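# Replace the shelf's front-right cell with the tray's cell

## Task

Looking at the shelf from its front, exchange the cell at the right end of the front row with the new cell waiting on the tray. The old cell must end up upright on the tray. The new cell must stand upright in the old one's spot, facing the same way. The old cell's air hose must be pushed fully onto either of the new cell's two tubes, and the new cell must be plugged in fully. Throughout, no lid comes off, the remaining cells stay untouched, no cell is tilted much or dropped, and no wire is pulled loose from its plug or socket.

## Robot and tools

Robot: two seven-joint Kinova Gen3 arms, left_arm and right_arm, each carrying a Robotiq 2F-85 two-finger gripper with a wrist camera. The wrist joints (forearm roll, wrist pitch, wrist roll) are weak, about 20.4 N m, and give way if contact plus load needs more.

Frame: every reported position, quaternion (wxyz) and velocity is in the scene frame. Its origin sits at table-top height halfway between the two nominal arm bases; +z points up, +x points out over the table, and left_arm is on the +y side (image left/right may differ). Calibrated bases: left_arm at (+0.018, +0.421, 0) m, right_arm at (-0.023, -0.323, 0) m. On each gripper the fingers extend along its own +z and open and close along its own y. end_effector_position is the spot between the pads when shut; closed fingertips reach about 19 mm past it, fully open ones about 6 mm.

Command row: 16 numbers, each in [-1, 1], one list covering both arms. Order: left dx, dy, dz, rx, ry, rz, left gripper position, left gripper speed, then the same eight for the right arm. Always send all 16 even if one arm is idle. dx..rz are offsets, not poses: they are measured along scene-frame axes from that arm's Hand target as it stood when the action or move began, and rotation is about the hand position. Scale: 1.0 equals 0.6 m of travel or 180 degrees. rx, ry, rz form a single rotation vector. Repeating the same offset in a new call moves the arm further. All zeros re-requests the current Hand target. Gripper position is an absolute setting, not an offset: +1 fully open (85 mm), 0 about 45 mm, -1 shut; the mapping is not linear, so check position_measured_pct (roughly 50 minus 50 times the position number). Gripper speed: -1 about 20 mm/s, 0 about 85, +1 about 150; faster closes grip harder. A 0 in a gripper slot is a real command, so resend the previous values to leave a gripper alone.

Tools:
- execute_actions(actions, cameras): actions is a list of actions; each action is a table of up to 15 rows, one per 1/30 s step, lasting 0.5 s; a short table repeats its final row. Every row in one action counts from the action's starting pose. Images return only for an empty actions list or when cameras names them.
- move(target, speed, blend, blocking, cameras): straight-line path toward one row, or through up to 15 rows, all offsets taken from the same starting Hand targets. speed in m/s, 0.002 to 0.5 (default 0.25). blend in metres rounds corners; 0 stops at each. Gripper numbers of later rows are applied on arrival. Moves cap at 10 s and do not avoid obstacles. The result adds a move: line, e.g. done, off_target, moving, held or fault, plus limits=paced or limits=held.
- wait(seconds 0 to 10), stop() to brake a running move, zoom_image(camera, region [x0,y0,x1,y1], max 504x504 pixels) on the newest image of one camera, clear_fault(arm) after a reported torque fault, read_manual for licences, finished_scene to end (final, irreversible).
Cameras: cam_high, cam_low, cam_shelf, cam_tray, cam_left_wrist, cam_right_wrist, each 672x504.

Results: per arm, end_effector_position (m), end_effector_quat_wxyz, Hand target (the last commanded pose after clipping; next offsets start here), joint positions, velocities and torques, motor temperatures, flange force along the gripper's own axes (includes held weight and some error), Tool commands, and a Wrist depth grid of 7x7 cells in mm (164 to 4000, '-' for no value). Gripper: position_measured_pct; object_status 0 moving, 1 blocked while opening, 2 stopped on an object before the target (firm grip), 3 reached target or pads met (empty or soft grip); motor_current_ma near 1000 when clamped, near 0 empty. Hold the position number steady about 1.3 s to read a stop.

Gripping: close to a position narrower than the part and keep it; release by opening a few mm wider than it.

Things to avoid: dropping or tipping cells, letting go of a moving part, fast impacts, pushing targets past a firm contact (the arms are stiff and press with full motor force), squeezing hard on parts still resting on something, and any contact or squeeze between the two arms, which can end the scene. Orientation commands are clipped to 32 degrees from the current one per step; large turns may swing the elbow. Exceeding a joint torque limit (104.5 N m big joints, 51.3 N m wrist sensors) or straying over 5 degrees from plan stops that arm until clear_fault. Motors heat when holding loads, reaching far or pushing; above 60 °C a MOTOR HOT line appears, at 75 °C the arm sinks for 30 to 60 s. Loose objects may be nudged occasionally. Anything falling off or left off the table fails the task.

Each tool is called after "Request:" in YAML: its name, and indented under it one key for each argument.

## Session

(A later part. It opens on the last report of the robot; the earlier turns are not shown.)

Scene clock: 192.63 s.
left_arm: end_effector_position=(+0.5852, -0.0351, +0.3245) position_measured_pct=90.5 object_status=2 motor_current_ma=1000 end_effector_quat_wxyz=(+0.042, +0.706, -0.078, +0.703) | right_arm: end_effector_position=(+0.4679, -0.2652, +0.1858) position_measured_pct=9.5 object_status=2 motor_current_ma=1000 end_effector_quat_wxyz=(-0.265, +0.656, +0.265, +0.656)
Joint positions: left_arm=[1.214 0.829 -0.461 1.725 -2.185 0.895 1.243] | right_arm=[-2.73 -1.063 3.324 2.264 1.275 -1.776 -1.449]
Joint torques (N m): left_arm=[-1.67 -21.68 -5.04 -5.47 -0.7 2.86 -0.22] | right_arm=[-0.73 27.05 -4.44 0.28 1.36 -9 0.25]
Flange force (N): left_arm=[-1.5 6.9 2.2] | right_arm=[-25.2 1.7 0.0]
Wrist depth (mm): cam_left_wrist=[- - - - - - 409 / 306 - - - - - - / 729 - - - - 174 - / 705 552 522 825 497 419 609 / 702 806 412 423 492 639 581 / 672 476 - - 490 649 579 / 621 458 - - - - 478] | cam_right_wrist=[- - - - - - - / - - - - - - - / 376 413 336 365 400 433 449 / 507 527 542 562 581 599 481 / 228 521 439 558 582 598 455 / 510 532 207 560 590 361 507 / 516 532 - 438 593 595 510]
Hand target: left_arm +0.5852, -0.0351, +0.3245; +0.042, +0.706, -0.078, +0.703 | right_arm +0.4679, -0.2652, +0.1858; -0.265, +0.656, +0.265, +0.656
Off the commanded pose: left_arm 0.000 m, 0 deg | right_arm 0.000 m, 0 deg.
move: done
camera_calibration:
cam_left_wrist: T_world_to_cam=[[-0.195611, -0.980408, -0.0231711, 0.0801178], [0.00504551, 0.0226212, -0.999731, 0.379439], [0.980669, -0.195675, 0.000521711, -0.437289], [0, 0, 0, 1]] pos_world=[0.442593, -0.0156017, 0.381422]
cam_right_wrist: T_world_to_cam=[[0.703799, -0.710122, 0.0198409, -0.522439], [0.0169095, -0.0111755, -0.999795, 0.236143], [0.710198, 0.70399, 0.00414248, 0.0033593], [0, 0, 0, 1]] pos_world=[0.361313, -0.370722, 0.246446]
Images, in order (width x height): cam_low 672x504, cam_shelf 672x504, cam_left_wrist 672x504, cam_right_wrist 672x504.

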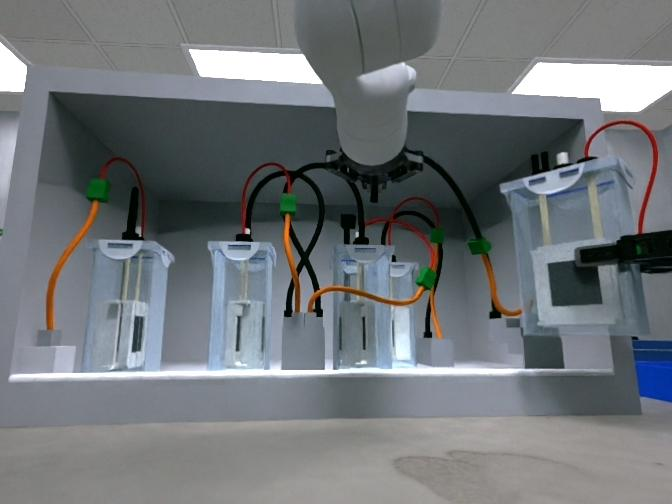

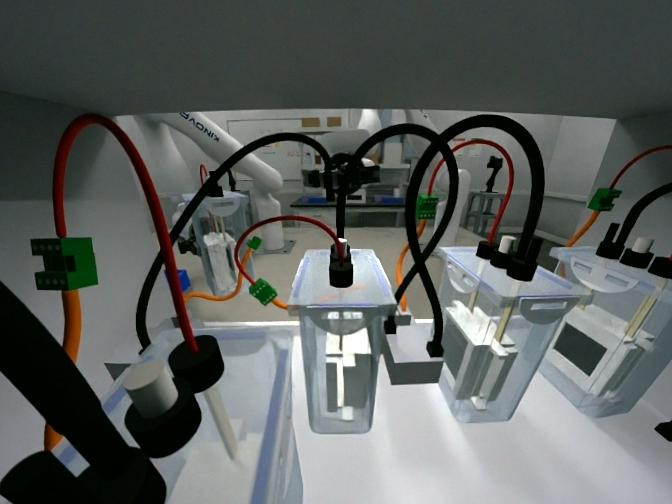

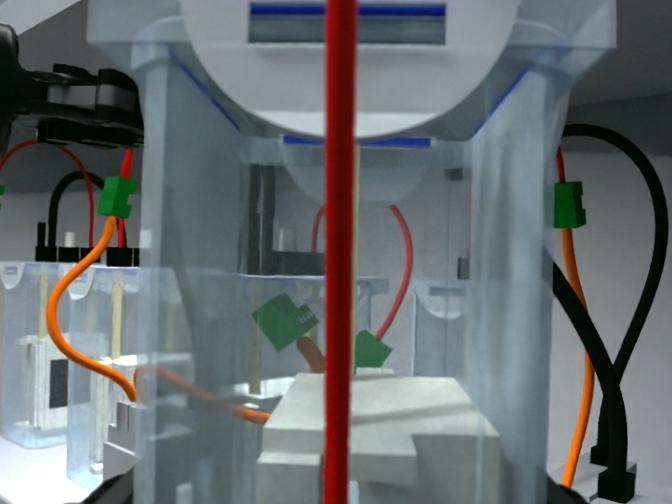

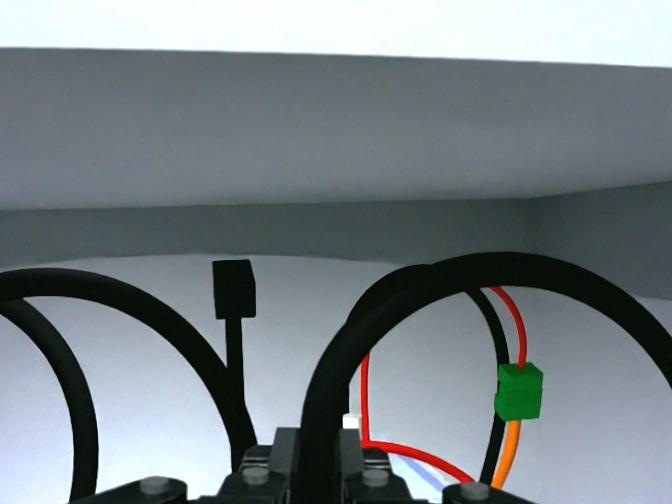

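Request:
execute_actions:
  actions: []

Scene clock: 193.77 s.
left_arm: end_effector_position=(+0.5852, -0.0351, +0.3245) position_measured_pct=90.5 object_status=2 motor_current_ma=1000 end_effector_quat_wxyz=(+0.042, +0.706, -0.078, +0.703) | right_arm: end_effector_position=(+0.4679, -0.2652, +0.1858) position_measured_pct=9.5 object_status=2 motor_current_ma=1000 end_effector_quat_wxyz=(-0.265, +0.656, +0.265, +0.656)
Joint positions: left_arm=[1.214 0.829 -0.461 1.725 -2.185 0.895 1.243] | right_arm=[-2.73 -1.063 3.324 2.264 1.275 -1.776 -1.449]
Joint velocities: within noise
Joint torques (N m): left_arm=[-1.65 -21.68 -5.03 -5.46 -0.69 2.87 -0.22] | right_arm=[-0.57 27.04 -4.56 0.32 1.35 -9.01 0.33]
Motor temperatures (°C): left_arm=[43 43 43 46 49 46 48] | right_arm=[43 43 39 41 51 53 50]
Flange force (N): left_arm=[-1.5 6.8 2.2] | right_arm=[-25.0 2.1 0.3]
Wrist depth (mm): cam_left_wrist=[- - - - - - 409 / 306 - - - - - - / 729 - - - - 175 - / 704 554 522 820 495 420 609 / 702 810 411 423 493 638 579 / 675 474 - - 489 649 579 / 620 455 - - - - 477] | cam_right_wrist=[- - - - - - - / - - - - - - - / 376 413 337 365 399 433 449 / 509 527 541 562 581 599 482 / 228 523 437 558 582 596 455 / 512 532 207 561 591 361 507 / 514 532 - 439 593 597 509]
Hand target: left_arm +0.5852, -0.0351, +0.3245; +0.042, +0.706, -0.078, +0.703 | right_arm +0.4679, -0.2652, +0.1858; -0.265, +0.656, +0.265, +0.656
Tool commands: left_gripper/position=-0.95 left_gripper/speed=-0.5 right_gripper/position=+0.66 right_gripper/speed=-0.9
Off the commanded pose: left_arm 0.000 m, 0 deg | right_arm 0.000 m, 0 deg.
camera_calibration:
cam_left_wrist: T_world_to_cam=[[-0.195611, -0.980408, -0.0231711, 0.0801178], [0.00504551, 0.0226212, -0.999731, 0.379439], [0.980669, -0.195675, 0.000521711, -0.437289], [0, 0, 0, 1]] pos_world=[0.442593, -0.0156017, 0.381422]
cam_right_wrist: T_world_to_cam=[[0.703799, -0.710122, 0.0198409, -0.522439], [0.0169095, -0.0111755, -0.999795, 0.236143], [0.710198, 0.70399, 0.00414248, 0.0033593], [0, 0, 0, 1]] pos_world=[0.361313, -0.370722, 0.246446]

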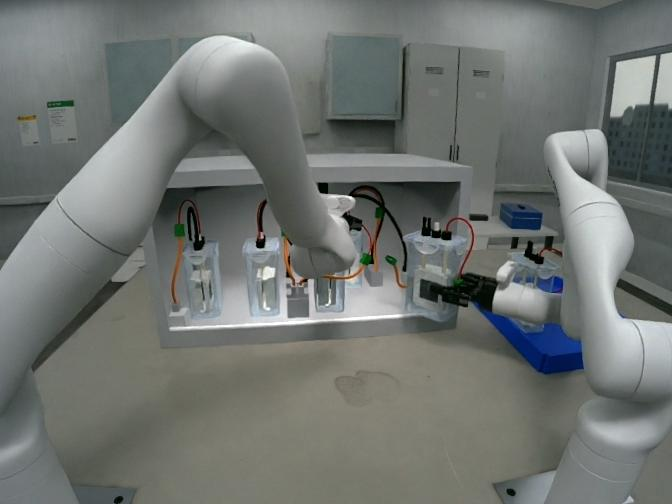

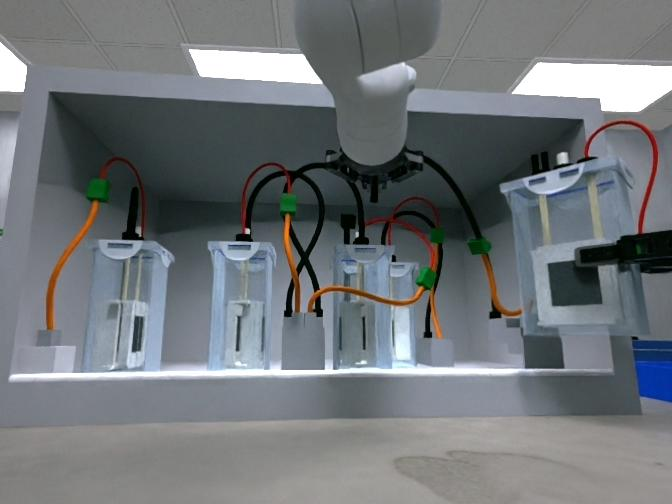

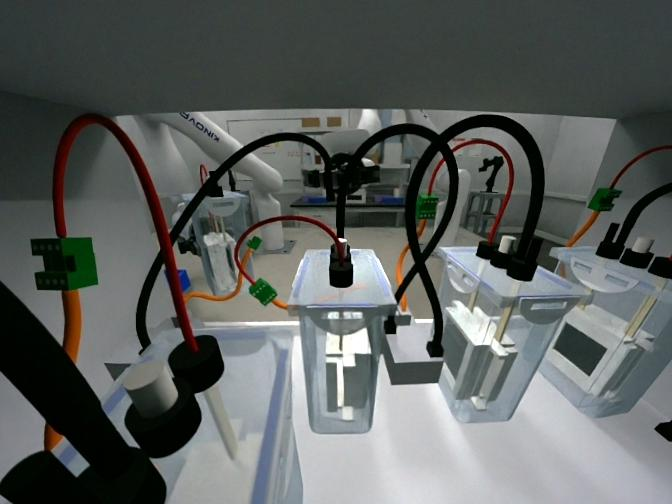

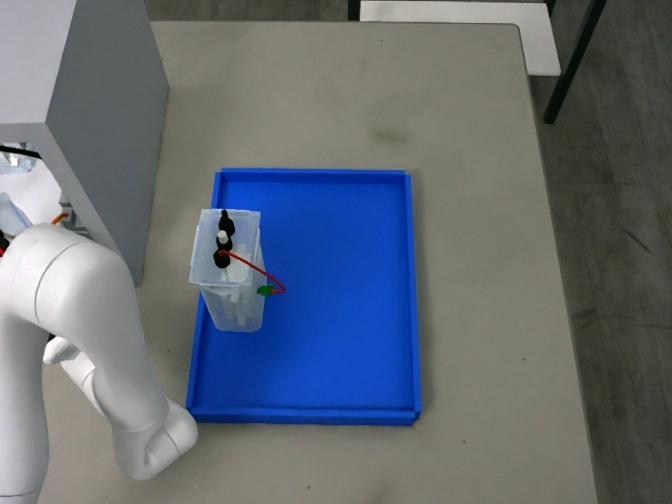

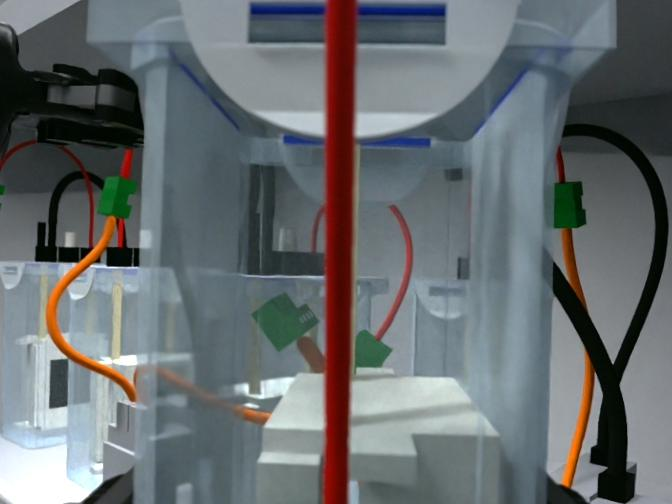

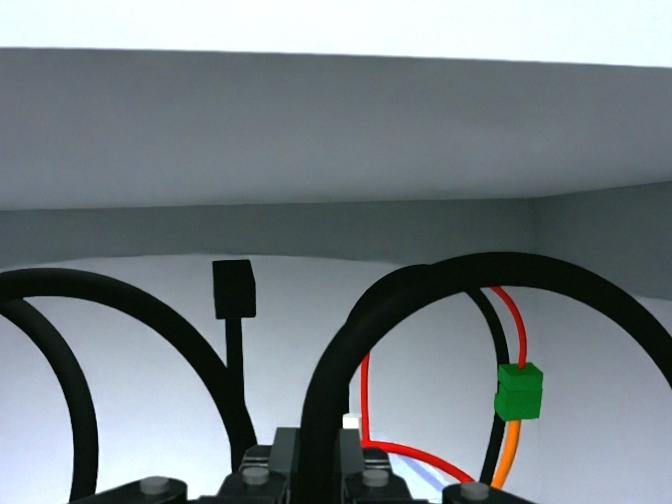

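Request:
zoom_image:
  camera: "cam_low"
  region: [400, 130, 640, 380]

Request:
zoom_image:
  camera: "cam_shelf"
  region: [60, 160, 320, 420]

Scaled by 2.016 from the camera's 672x504 image, which has a finer 960x720 frame.

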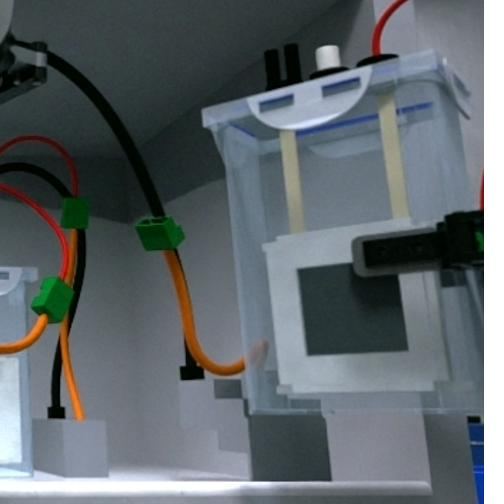

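Scaled by 1.938 from the camera's 672x504 image, which has a finer 960x720 frame.

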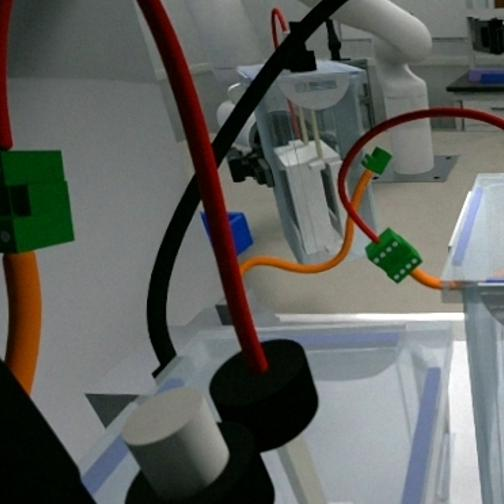

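Request:
move:
  target:
    - [0,0,0,0,0,0,-0.95,-0.5,-0.0548,0.0087,-0.03,0,0,0,0.66,-0.9]
    - [0,0,0,0,0,0,-0.95,-0.5,-0.0548,0.2087,-0.03,0,0,0,0.66,-0.9]
  speed: 0.12
  blend: 0.02
  cameras: ["cam_high","cam_low","cam_shelf","cam_right_wrist","cam_left_wrist"]

Scene clock: 198.90 s.
left_arm: end_effector_position=(+0.5852, -0.0351, +0.3245) position_measured_pct=90.5 object_status=2 motor_current_ma=1000 end_effector_quat_wxyz=(+0.042, +0.706, -0.078, +0.703) | right_arm: end_effector_position=(+0.4350, -0.1400, +0.1678) position_measured_pct=9.5 object_status=2 motor_current_ma=1000 end_effector_quat_wxyz=(-0.265, +0.656, +0.265, +0.656)
Joint positions: left_arm=[1.214 0.829 -0.461 1.725 -2.185 0.895 1.243] | right_arm=[-2.96 -1.188 3.111 2.467 0.973 -1.853 -1.135]
Joint torques (N m): left_arm=[-1.64 -21.71 -5.03 -5.49 -0.66 2.86 -0.21] | right_arm=[-0.56 25.99 -5.88 2.23 3.81 -8.3 0.3]
Flange force (N): left_arm=[-1.6 6.7 2.2] | right_arm=[-25.6 -0.6 -0.3]
Wrist depth (mm): cam_left_wrist=[- - - - - - - / - - - - - - - / 607 - - - - 185 - / 615 609 490 491 356 678 426 / 619 671 530 839 742 702 299 / 602 599 483 - 375 675 418 / 566 585 - - - - 429] | cam_right_wrist=[- - - - - - - / - - - - - - - / 376 413 336 366 400 432 449 / 508 526 542 563 580 599 480 / 228 521 439 558 582 599 455 / 511 532 207 560 592 361 506 / 516 531 - 438 593 596 509]
Hand target: left_arm +0.5852, -0.0351, +0.3245; +0.042, +0.706, -0.078, +0.703 | right_arm +0.4350, -0.1400, +0.1678; -0.265, +0.656, +0.265, +0.656
Off the commanded pose: left_arm 0.000 m, 0 deg | right_arm 0.000 m, 0 deg.
move: done; blend cut to 0.0189 m at target 1
camera_calibration:
cam_left_wrist: T_world_to_cam=[[-0.195611, -0.980408, -0.0231711, 0.0801178], [0.00504551, 0.0226212, -0.999731, 0.379439], [0.980669, -0.195675, 0.000521711, -0.437289], [0, 0, 0, 1]] pos_world=[0.442593, -0.0156017, 0.381422]
cam_right_wrist: T_world_to_cam=[[0.70375, -0.710172, 0.0197693, -0.41], [0.0168597, -0.0111244, -0.999796, 0.220131], [0.710247, 0.70394, 0.0041445, -0.0613688], [0, 0, 0, 1]] pos_world=[0.328413, -0.245522, 0.228446]
Images, in order (width x height): cam_high 672x504, cam_low 672x504, cam_shelf 672x504, cam_left_wrist 672x504, cam_right_wrist 672x504.

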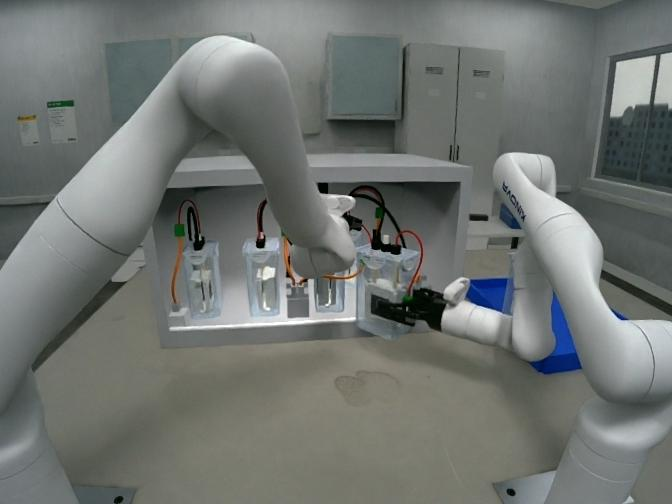

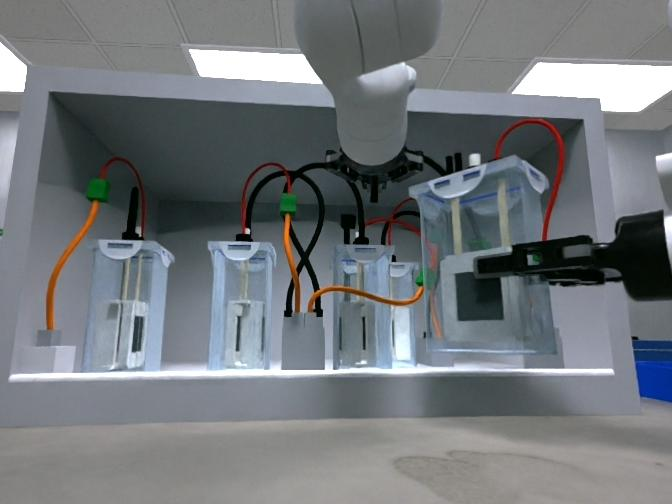

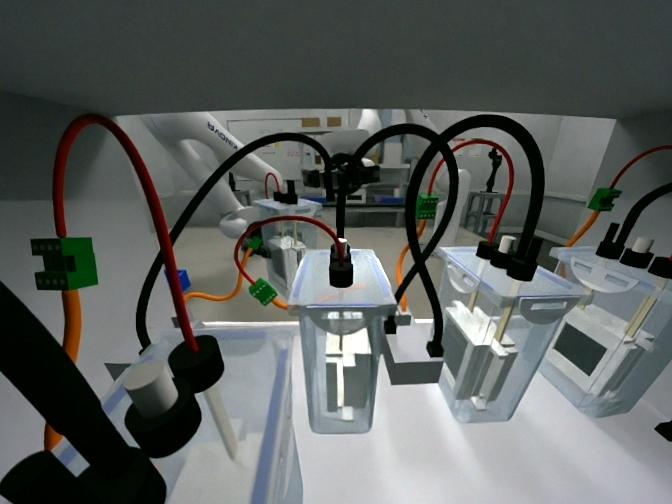

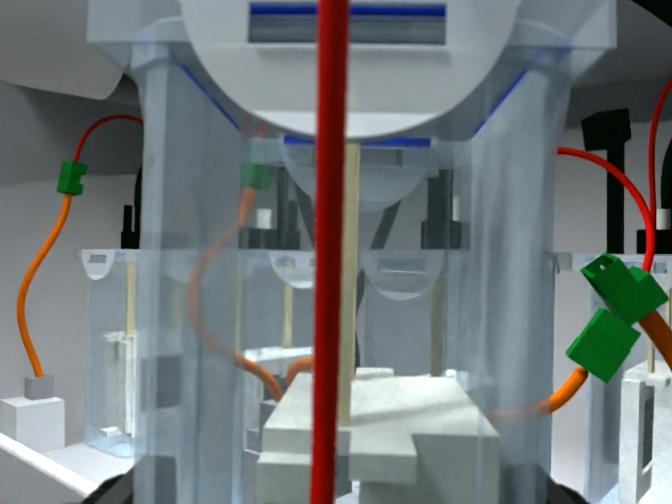

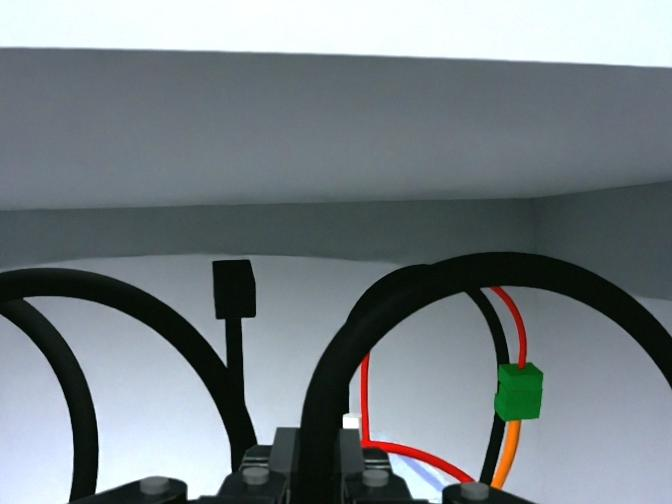

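Request:
move:
  target:
    - [0,0,0,0,0,0,-0.95,-0.5,0.0917,0.025,0,0,0,-0.1056,0.66,-0.9]
    - [0,0,0,0,0,0,-0.95,-0.5,0.1833,0.0083,0,0,0,-0.1889,0.66,-0.9]
  speed: 0.1
  blend: 0.015
  cameras: ["cam_high","cam_low","cam_shelf","cam_left_wrist"]

Scene clock: 203.67 s.
left_arm: end_effector_position=(+0.5852, -0.0351, +0.3245) position_measured_pct=90.5 object_status=2 motor_current_ma=1000 end_effector_quat_wxyz=(+0.042, +0.706, -0.078, +0.703) | right_arm: end_effector_position=(+0.5450, -0.1350, +0.1678) position_measured_pct=9.5 object_status=2 motor_current_ma=1000 end_effector_quat_wxyz=(-0.061, +0.704, +0.062, +0.704)
Joint positions: left_arm=[1.214 0.829 -0.461 1.725 -2.185 0.895 1.243] | right_arm=[-3.165 -1.209 2.587 2.313 -0.079 -1.935 -1.083]
Joint torques (N m): left_arm=[-1.64 -21.68 -5.03 -5.47 -0.67 2.88 -0.23] | right_arm=[-0.6 30.81 -5.5 -2.93 4.05 -7.95 0.27]
Flange force (N): left_arm=[-1.5 6.8 2.2] | right_arm=[-24.0 -0.8 0.8]
Wrist depth (mm): cam_left_wrist=[- - - - - - 470 / - - - - - - - / 638 - - - - 185 486 / 229 222 366 362 362 565 - / 229 315 611 362 585 567 548 / 636 315 609 - 192 568 561 / 257 258 - - - - 560] | cam_right_wrist=[- - - - - - - / - - - - - - - / 376 412 337 365 400 432 449 / 510 526 541 566 582 599 483 / 227 523 437 559 581 597 455 / 510 533 207 560 590 361 509 / 514 533 - 438 590 596 509]
Hand target: left_arm +0.5852, -0.0351, +0.3245; +0.042, +0.706, -0.078, +0.703 | right_arm +0.5450, -0.1350, +0.1678; -0.061, +0.704, +0.062, +0.704
Off the commanded pose: left_arm 0.000 m, 0 deg | right_arm 0.000 m, 0 deg.
move: done
camera_calibration:
cam_left_wrist: T_world_to_cam=[[-0.195611, -0.980408, -0.0231711, 0.0801178], [0.00504551, 0.0226212, -0.999731, 0.379439], [0.980669, -0.195675, 0.000521711, -0.437289], [0, 0, 0, 1]] pos_world=[0.442593, -0.0156017, 0.381422]
Images, in order (width x height): cam_high 672x504, cam_low 672x504, cam_shelf 672x504, cam_left_wrist 672x504.

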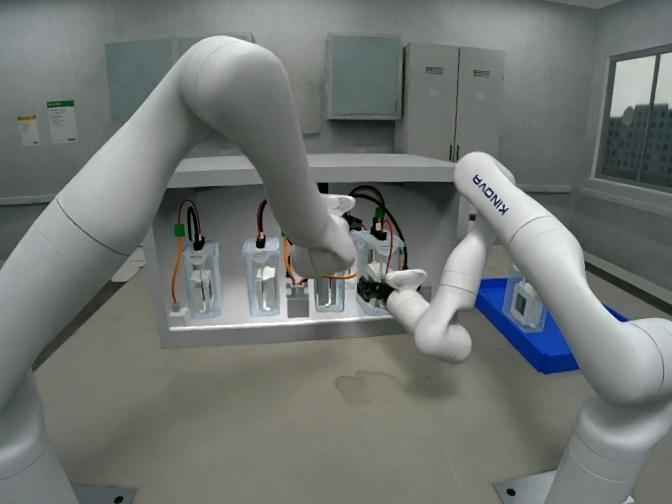

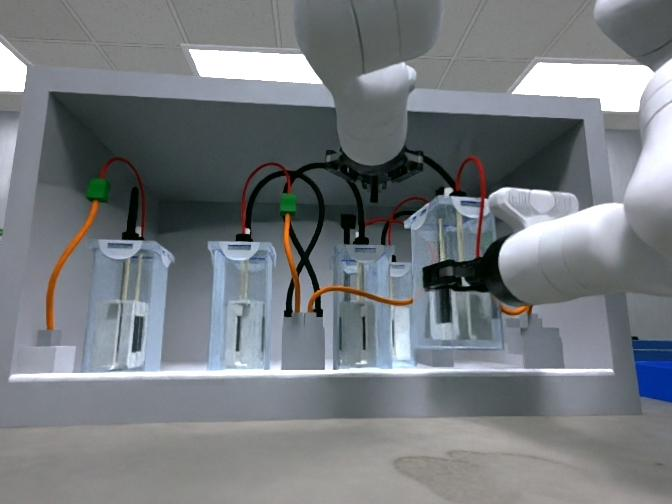

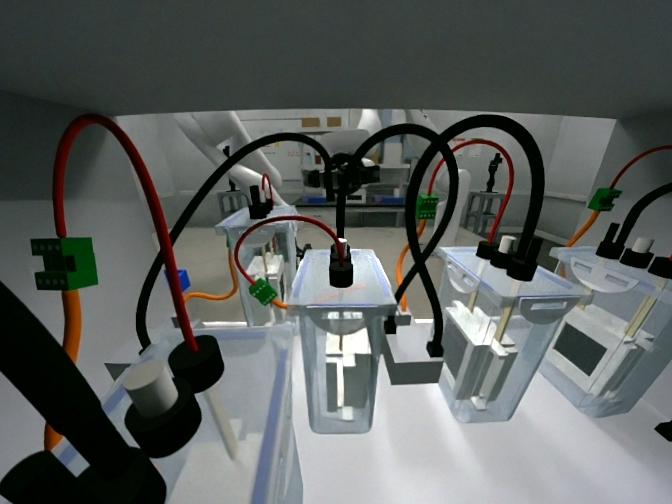

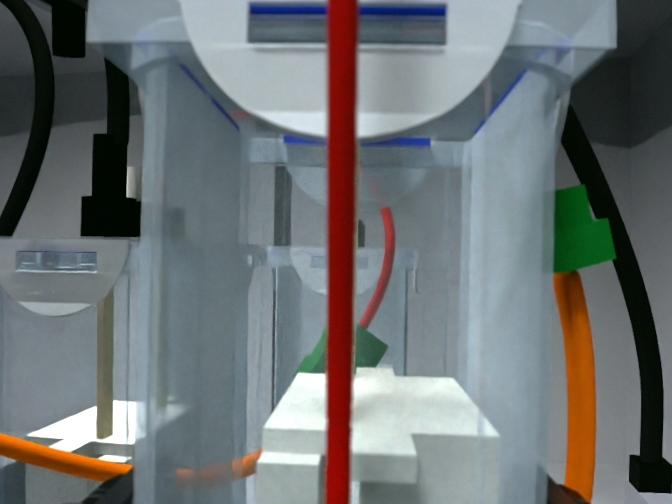

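Request:
move:
  target: [0,0,0,0,0,0,-0.95,-0.5,0.0083,-0.0617,0,0,0,-0.0306,0.66,-0.9]
  speed: 0.08
  cameras: ["cam_low","cam_shelf","cam_left_wrist"]

Scene clock: 204.67 s.
left_arm: end_effector_position=(+0.5852, -0.0351, +0.3245) position_measured_pct=90.5 object_status=2 motor_current_ma=1000 end_effector_quat_wxyz=(+0.042, +0.706, -0.078, +0.703) | right_arm: end_effector_position=(+0.5500, -0.1720, +0.1678) position_measured_pct=9.5 object_status=2 motor_current_ma=1000 end_effector_quat_wxyz=(-0.028, +0.707, +0.028, +0.707)
Joint positions: left_arm=[1.214 0.829 -0.461 1.725 -2.185 0.895 1.243] | right_arm=[-3.131 -1.216 2.575 2.32 -0.14 -1.978 -1.094]
Joint torques (N m): left_arm=[-1.64 -21.71 -5.05 -5.49 -0.7 2.87 -0.21] | right_arm=[0.11 30.91 -4.69 -3.03 3.64 -8.25 0.33]
Flange force (N): left_arm=[-1.6 6.8 2.2] | right_arm=[-24.0 -2.0 0.0]
Wrist depth (mm): cam_left_wrist=[- - - - - - 396 / 296 - - - - - - / 274 - - - - 185 352 / 242 360 358 590 582 180 334 / 599 595 358 588 581 275 366 / 310 595 233 - 582 277 364 / 270 540 - - - - 364] | cam_right_wrist=[- - - - - - - / - - - - - - - / 375 413 337 365 400 434 450 / 510 527 541 563 580 599 482 / 227 522 439 557 582 599 455 / 511 531 207 560 590 361 508 / 515 531 - 439 591 596 508]
Hand target: left_arm +0.5852, -0.0351, +0.3245; +0.042, +0.706, -0.078, +0.703 | right_arm +0.5500, -0.1721, +0.1678; -0.027, +0.707, +0.028, +0.707
Off the commanded pose: left_arm 0.000 m, 0 deg | right_arm 0.000 m, 0 deg.
move: done
camera_calibration:
cam_left_wrist: T_world_to_cam=[[-0.195611, -0.980408, -0.0231711, 0.0801178], [0.00504551, 0.0226212, -0.999731, 0.379439], [0.980669, -0.195675, 0.000521711, -0.437289], [0, 0, 0, 1]] pos_world=[0.442593, -0.0156017, 0.381422]
Images, in order (width x height): cam_low 672x504, cam_shelf 672x504, cam_left_wrist 672x504.

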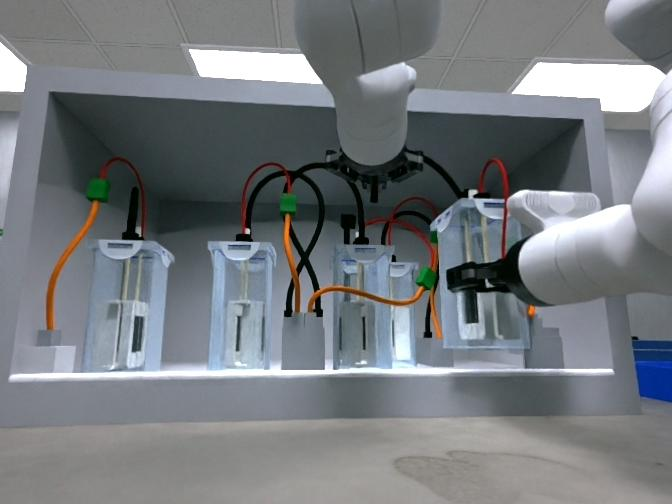

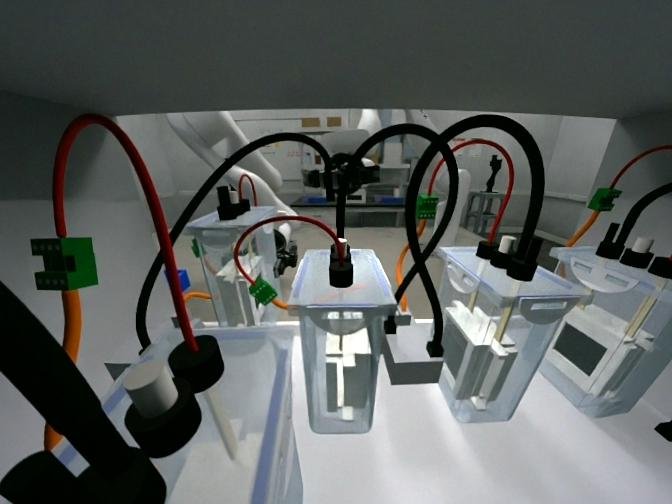

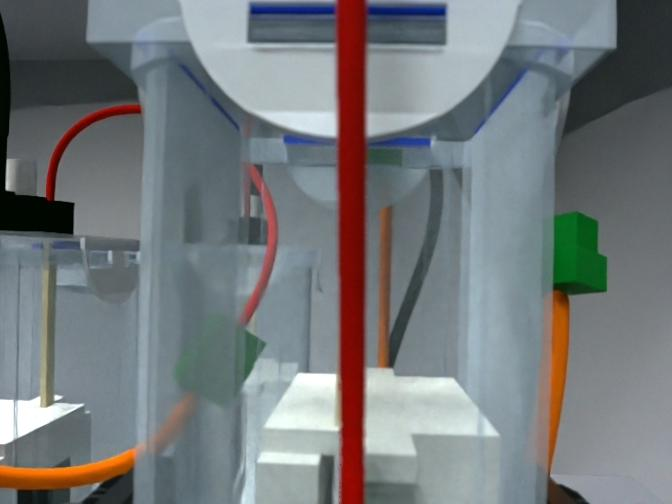

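Request:
move:
  target:
    - [0,0,0,0,0,0,-0.95,-0.5,0.025,-0.0217,0,0,0,0,0.66,-0.9]
    - [0,0,0,0,0,0,-0.95,-0.5,0.175,-0.0217,0,0,0,0,0.66,-0.9]
  speed: 0.08
  blend: 0.01
  cameras: ["cam_low","cam_shelf","cam_left_wrist"]

Scene clock: 208.57 s.
left_arm: end_effector_position=(+0.5852, -0.0351, +0.3245) position_measured_pct=90.5 object_status=2 motor_current_ma=1000 end_effector_quat_wxyz=(+0.042, +0.706, -0.078, +0.703) | right_arm: end_effector_position=(+0.6550, -0.1851, +0.1678) position_measured_pct=9.5 object_status=2 motor_current_ma=1000 end_effector_quat_wxyz=(-0.027, +0.707, +0.028, +0.707)
Joint positions: left_arm=[1.214 0.829 -0.461 1.725 -2.185 0.895 1.243] | right_arm=[-3.044 -1.16 2.616 2.031 -0.064 -1.598 -1.093]
Joint torques (N m): left_arm=[-1.7 -22.35 -5.48 -5.1 -0.42 3.29 -0.18] | right_arm=[-0.07 37.5 -6.66 -9.49 4.65 -8.86 0.33]
Flange force (N): left_arm=[-2.3 8.3 4.5] | right_arm=[-26.8 -0.8 -1.9]
Wrist depth (mm): cam_left_wrist=[- - - - - - 338 / 496 - - - - - 304 / 496 - - - - 185 303 / 496 256 489 486 482 479 333 / 493 417 488 483 479 419 331 / 495 342 488 - - 442 329 / 496 - - - - - 312] | cam_right_wrist=[- - - - - - - / - - - - - - - / 376 413 336 366 400 433 449 / 510 526 541 563 581 599 483 / 230 522 470 559 581 589 486 / 510 530 471 560 581 329 296 / 515 533 - 438 591 320 269]
Hand target: left_arm +0.5852, -0.0351, +0.3245; +0.042, +0.706, -0.078, +0.703 | right_arm +0.6550, -0.1851, +0.1678; -0.027, +0.707, +0.028, +0.707
Off the commanded pose: left_arm 0.000 m, 0 deg | right_arm 0.000 m, 0 deg.
move: done; blend cut to 0.0099 m at target 1
camera_calibration:
cam_left_wrist: T_world_to_cam=[[-0.195611, -0.980408, -0.0231711, 0.0801178], [0.00504551, 0.0226212, -0.999731, 0.379439], [0.980669, -0.195675, 0.000521711, -0.437289], [0, 0, 0, 1]] pos_world=[0.442593, -0.0156017, 0.381422]
Images, in order (width x height): cam_low 672x504, cam_shelf 672x504, cam_left_wrist 672x504.

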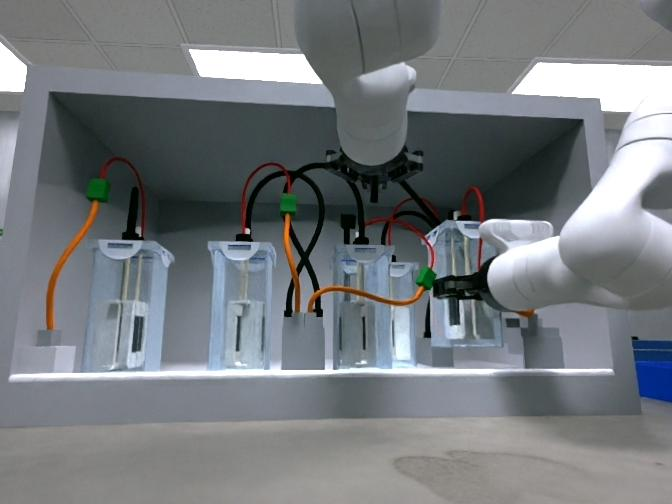

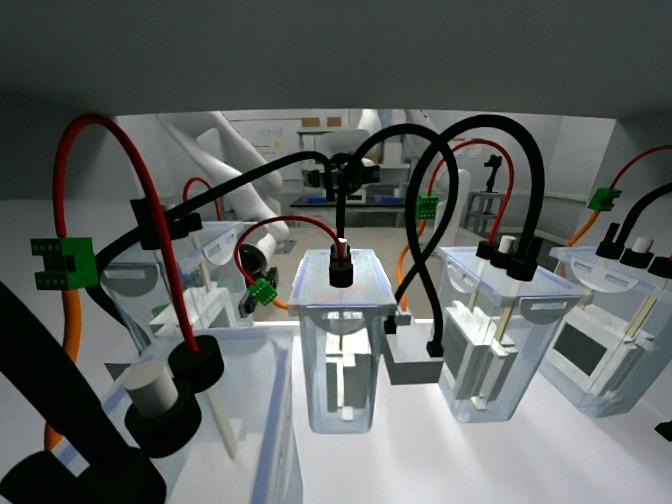

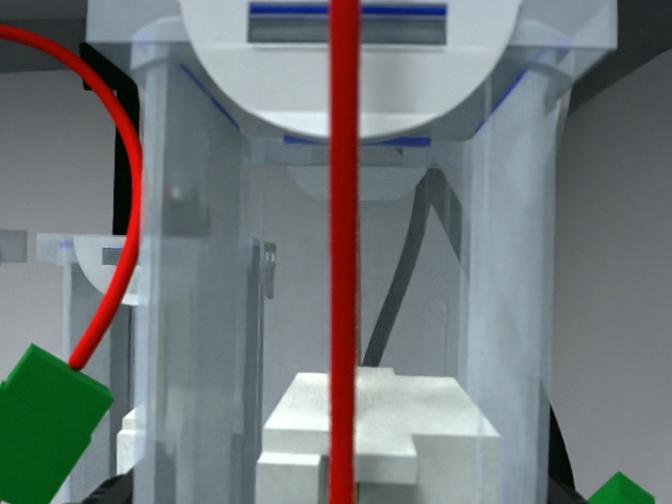

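Request:
move:
  target:
    - [0,0,0,0,0,0,-0.95,-0.5,0,0.0212,0,0,0,0,0.66,-0.9]
    - [0,0,0,0,0,0,-0.95,-0.5,0,0.0212,-0.04,0,0,0,0.66,-0.9]
  speed: [0.05,0.03]
  cameras: ["cam_low","cam_shelf","cam_left_wrist"]

Scene clock: 210.53 s.
left_arm: end_effector_position=(+0.5852, -0.0351, +0.3245) position_measured_pct=90.5 object_status=2 motor_current_ma=1000 end_effector_quat_wxyz=(+0.042, +0.706, -0.078, +0.703) | right_arm: end_effector_position=(+0.6550, -0.1724, +0.1438) position_measured_pct=9.5 object_status=2 motor_current_ma=1000 end_effector_quat_wxyz=(-0.027, +0.707, +0.028, +0.707)
Joint positions: left_arm=[1.214 0.829 -0.461 1.725 -2.185 0.895 1.243] | right_arm=[-3.077 -1.224 2.622 1.992 -0.061 -1.63 -1.088]
Joint torques (N m): left_arm=[-1.57 -22.26 -5.3 -5.39 -0.59 3.18 -0.19] | right_arm=[0.28 34.68 -5.85 -7.02 3.82 -7.65 0.25]
Flange force (N): left_arm=[-2.3 7.6 3.6] | right_arm=[-22.7 -1.6 0.5]
Wrist depth (mm): cam_left_wrist=[- - - - - - 383 / - - - - - - - / 256 - - - - 219 341 / 496 286 - 485 - 211 358 / 494 492 487 484 481 477 356 / 493 490 283 - 479 - 355 / 493 - - - - - 374] | cam_right_wrist=[- - - - - - - / - - - - - - - / 376 413 337 365 400 433 450 / 510 526 541 564 579 599 484 / 230 521 471 559 582 591 486 / 510 531 207 560 578 355 488 / 515 533 - 414 591 449 474]
Hand target: left_arm +0.5852, -0.0351, +0.3245; +0.042, +0.706, -0.078, +0.703 | right_arm +0.6550, -0.1724, +0.1438; -0.027, +0.707, +0.028, +0.707
Off the commanded pose: left_arm 0.000 m, 0 deg | right_arm 0.000 m, 0 deg.
move: done
camera_calibration:
cam_left_wrist: T_world_to_cam=[[-0.195611, -0.980408, -0.0231711, 0.0801178], [0.00504551, 0.0226212, -0.999731, 0.379439], [0.980669, -0.195675, 0.000521711, -0.437289], [0, 0, 0, 1]] pos_world=[0.442593, -0.0156017, 0.381422]
Images, in order (width x height): cam_low 672x504, cam_shelf 672x504, cam_left_wrist 672x504.

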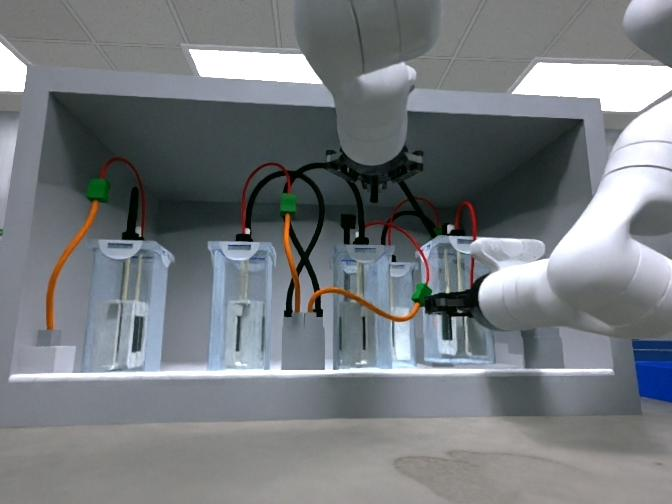

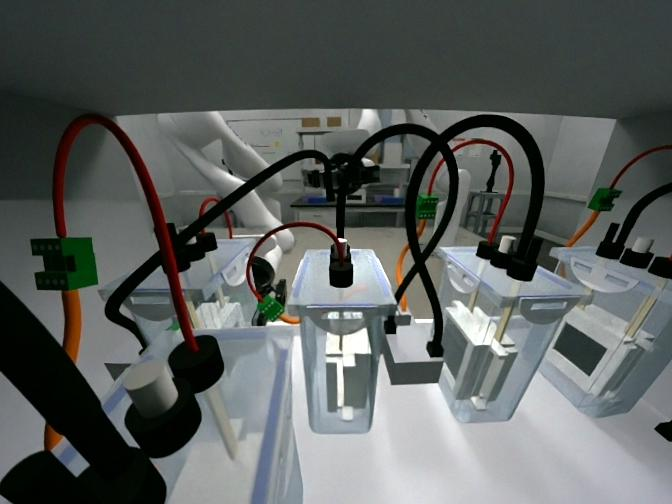

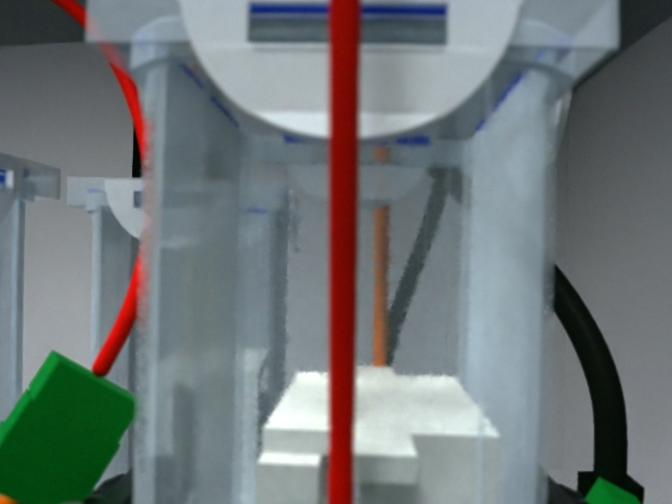

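Request:
move:
  target: [0,0,0,0,0,0,-0.95,-0.5,0,0,-0.01,0,0,0,0.66,-0.9]
  speed: 0.02

Request:
move:
  target: [0,0,0,0,0,0,-0.95,-0.5,0,0,-0.006,0,0,0,0.66,-0.9]
  speed: 0.02
  cameras: ["cam_low"]

Scene clock: 211.47 s.
left_arm: end_effector_position=(+0.5852, -0.0351, +0.3245) position_measured_pct=90.5 object_status=2 motor_current_ma=1000 end_effector_quat_wxyz=(+0.042, +0.706, -0.078, +0.703) | right_arm: end_effector_position=(+0.6550, -0.1724, +0.1378) position_measured_pct=9.5 object_status=2 motor_current_ma=1000 end_effector_quat_wxyz=(-0.027, +0.707, +0.028, +0.707)
Joint positions: left_arm=[1.214 0.829 -0.461 1.725 -2.185 0.895 1.243] | right_arm=[-3.079 -1.239 2.627 1.985 -0.055 -1.637 -1.09]
Joint torques (N m): left_arm=[-1.62 -22.23 -5.28 -5.45 -0.59 3.21 -0.19] | right_arm=[0.24 34.65 -5.88 -6.91 3.86 -7.6 0.18]
Flange force (N): left_arm=[-2.2 7.5 3.4] | right_arm=[-22.5 -1.6 0.3]
Wrist depth (mm): cam_left_wrist=[- - - - - - 384 / - - - - - - - / 256 - - - - 218 342 / 494 414 - 486 - 209 358 / 494 494 487 483 481 477 357 / 494 492 283 - 482 - 356 / 481 - - - - - 373] | cam_right_wrist=[- - - - - - - / - - - - - - - / 375 413 336 365 400 433 449 / 508 527 542 562 581 598 483 / 230 520 471 558 581 590 487 / 510 532 207 561 577 354 488 / 515 532 - 414 591 449 475]
Hand target: left_arm +0.5852, -0.0351, +0.3245; +0.042, +0.706, -0.078, +0.703 | right_arm +0.6550, -0.1724, +0.1378; -0.027, +0.707, +0.028, +0.707
Off the commanded pose: left_arm 0.000 m, 0 deg | right_arm 0.000 m, 0 deg.
move: done

Scene clock: 212.17 s.
left_arm: end_effector_position=(+0.5852, -0.0351, +0.3245) position_measured_pct=90.5 object_status=2 motor_current_ma=1000 end_effector_quat_wxyz=(+0.042, +0.706, -0.078, +0.703) | right_arm: end_effector_position=(+0.6550, -0.1724, +0.1342) position_measured_pct=9.5 object_status=2 motor_current_ma=1000 end_effector_quat_wxyz=(-0.027, +0.707, +0.028, +0.707)
Joint positions: left_arm=[1.214 0.829 -0.461 1.725 -2.185 0.895 1.243] | right_arm=[-3.08 -1.248 2.63 1.981 -0.051 -1.641 -1.091]
Joint torques (N m): left_arm=[-1.62 -22.22 -5.28 -5.45 -0.57 3.19 -0.18] | right_arm=[0.05 34.25 -5.93 -6.43 3.8 -7.47 0.18]
Flange force (N): left_arm=[-2.2 7.5 3.4] | right_arm=[-22.1 -1.3 1.2]
Wrist depth (mm): cam_left_wrist=[- - - - - - 384 / - - - - - - - / 256 - - - - 217 342 / 495 491 486 485 - 209 358 / 494 492 486 484 481 477 375 / 492 492 282 - 480 - 355 / 468 - - - - - 373] | cam_right_wrist=[- - - - - - - / - - - - - - - / 376 412 336 365 400 433 449 / 510 526 541 565 583 600 483 / 230 522 471 557 584 588 486 / 510 531 207 560 578 357 489 / 514 531 - 414 - 571 490]
Hand target: left_arm +0.5852, -0.0351, +0.3245; +0.042, +0.706, -0.078, +0.703 | right_arm +0.6550, -0.1724, +0.1342; -0.027, +0.707, +0.028, +0.707
Off the commanded pose: left_arm 0.000 m, 0 deg | right_arm 0.000 m, 0 deg.
move: done
Images, in order (width x height): cam_low 672x504.

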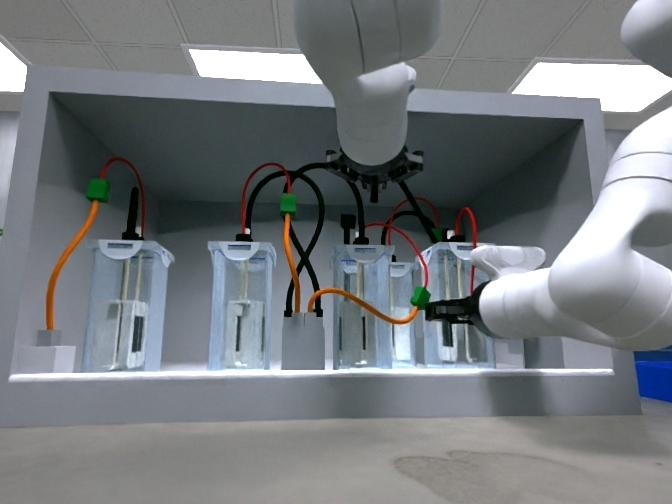

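Not on the floor yet.

Request:
move:
  target: [0,0,0,0,0,0,-0.95,-0.5,0,0,-0.005,0,0,0,0.66,-0.9]
  speed: 0.015

Request:
move:
  target: [0,0,0,0,0,0,-0.95,-0.5,0,0,-0.0035,0,0,0,0.66,-0.9]
  speed: 0.015

Scene clock: 213.10 s.
left_arm: end_effector_position=(+0.5852, -0.0351, +0.3245) position_measured_pct=90.5 object_status=2 motor_current_ma=1000 end_effector_quat_wxyz=(+0.042, +0.706, -0.078, +0.703) | right_arm: end_effector_position=(+0.6550, -0.1724, +0.1312) position_measured_pct=9.5 object_status=2 motor_current_ma=1000 end_effector_quat_wxyz=(-0.027, +0.707, +0.028, +0.707)
Joint positions: left_arm=[1.214 0.829 -0.461 1.725 -2.185 0.895 1.243] | right_arm=[-3.081 -1.255 2.632 1.977 -0.048 -1.644 -1.092]
Joint torques (N m): left_arm=[-1.59 -22.2 -5.27 -5.48 -0.59 3.16 -0.21] | right_arm=[-0.18 33.69 -5.97 -5.99 3.71 -7.29 0.08]
Flange force (N): left_arm=[-2.3 7.3 3.3] | right_arm=[-21.4 -1.0 1.9]
Wrist depth (mm): cam_left_wrist=[- - - - - - 384 / - - - - - - - / 256 - - - - 217 341 / 495 494 488 484 480 209 358 / 493 493 484 484 480 477 376 / - - 283 - 480 - 356 / 459 - - - - - 373] | cam_right_wrist=[- - - - - - - / - - - - - - - / 376 412 336 365 400 433 450 / 509 526 542 562 579 599 484 / 230 522 470 558 583 590 486 / 512 531 207 560 578 357 488 / 515 533 - 414 - 572 492]
Hand target: left_arm +0.5852, -0.0351, +0.3245; +0.042, +0.706, -0.078, +0.703 | right_arm +0.6550, -0.1724, +0.1312; -0.027, +0.707, +0.028, +0.707
Off the commanded pose: left_arm 0.000 m, 0 deg | right_arm 0.000 m, 0 deg.
move: done

Scene clock: 213.80 s.
left_arm: end_effector_position=(+0.5852, -0.0351, +0.3245) position_measured_pct=90.5 object_status=2 motor_current_ma=1000 end_effector_quat_wxyz=(+0.042, +0.706, -0.078, +0.703) | right_arm: end_effector_position=(+0.6550, -0.1724, +0.1291) position_measured_pct=9.5 object_status=2 motor_current_ma=1000 end_effector_quat_wxyz=(-0.027, +0.707, +0.028, +0.707)
Joint positions: left_arm=[1.214 0.829 -0.461 1.725 -2.185 0.895 1.243] | right_arm=[-3.082 -1.26 2.634 1.974 -0.045 -1.646 -1.092]
Joint torques (N m): left_arm=[-1.57 -22.23 -5.26 -5.46 -0.61 3.16 -0.19] | right_arm=[-0.28 33.55 -5.9 -5.89 3.68 -7.27 0.1]
Flange force (N): left_arm=[-2.3 7.4 3.4] | right_arm=[-21.0 -0.8 2.0]
Wrist depth (mm): cam_left_wrist=[- - - - - - 385 / - - - - - - - / 494 - - - - 217 342 / 496 492 487 483 479 211 357 / 494 490 486 485 477 476 375 / - - 283 - 479 - 356 / 451 - - - - - 374] | cam_right_wrist=[- - - - - - - / - - - - - - - / 376 413 336 365 400 433 450 / 510 526 543 562 581 599 483 / 230 523 470 559 582 589 486 / 511 532 207 559 577 357 489 / 514 532 - 414 - 571 508]
Hand target: left_arm +0.5852, -0.0351, +0.3245; +0.042, +0.706, -0.078, +0.703 | right_arm +0.6550, -0.1724, +0.1290; -0.027, +0.707, +0.028, +0.707
Off the commanded pose: left_arm 0.000 m, 0 deg | right_arm 0.000 m, 0 deg.
move: done


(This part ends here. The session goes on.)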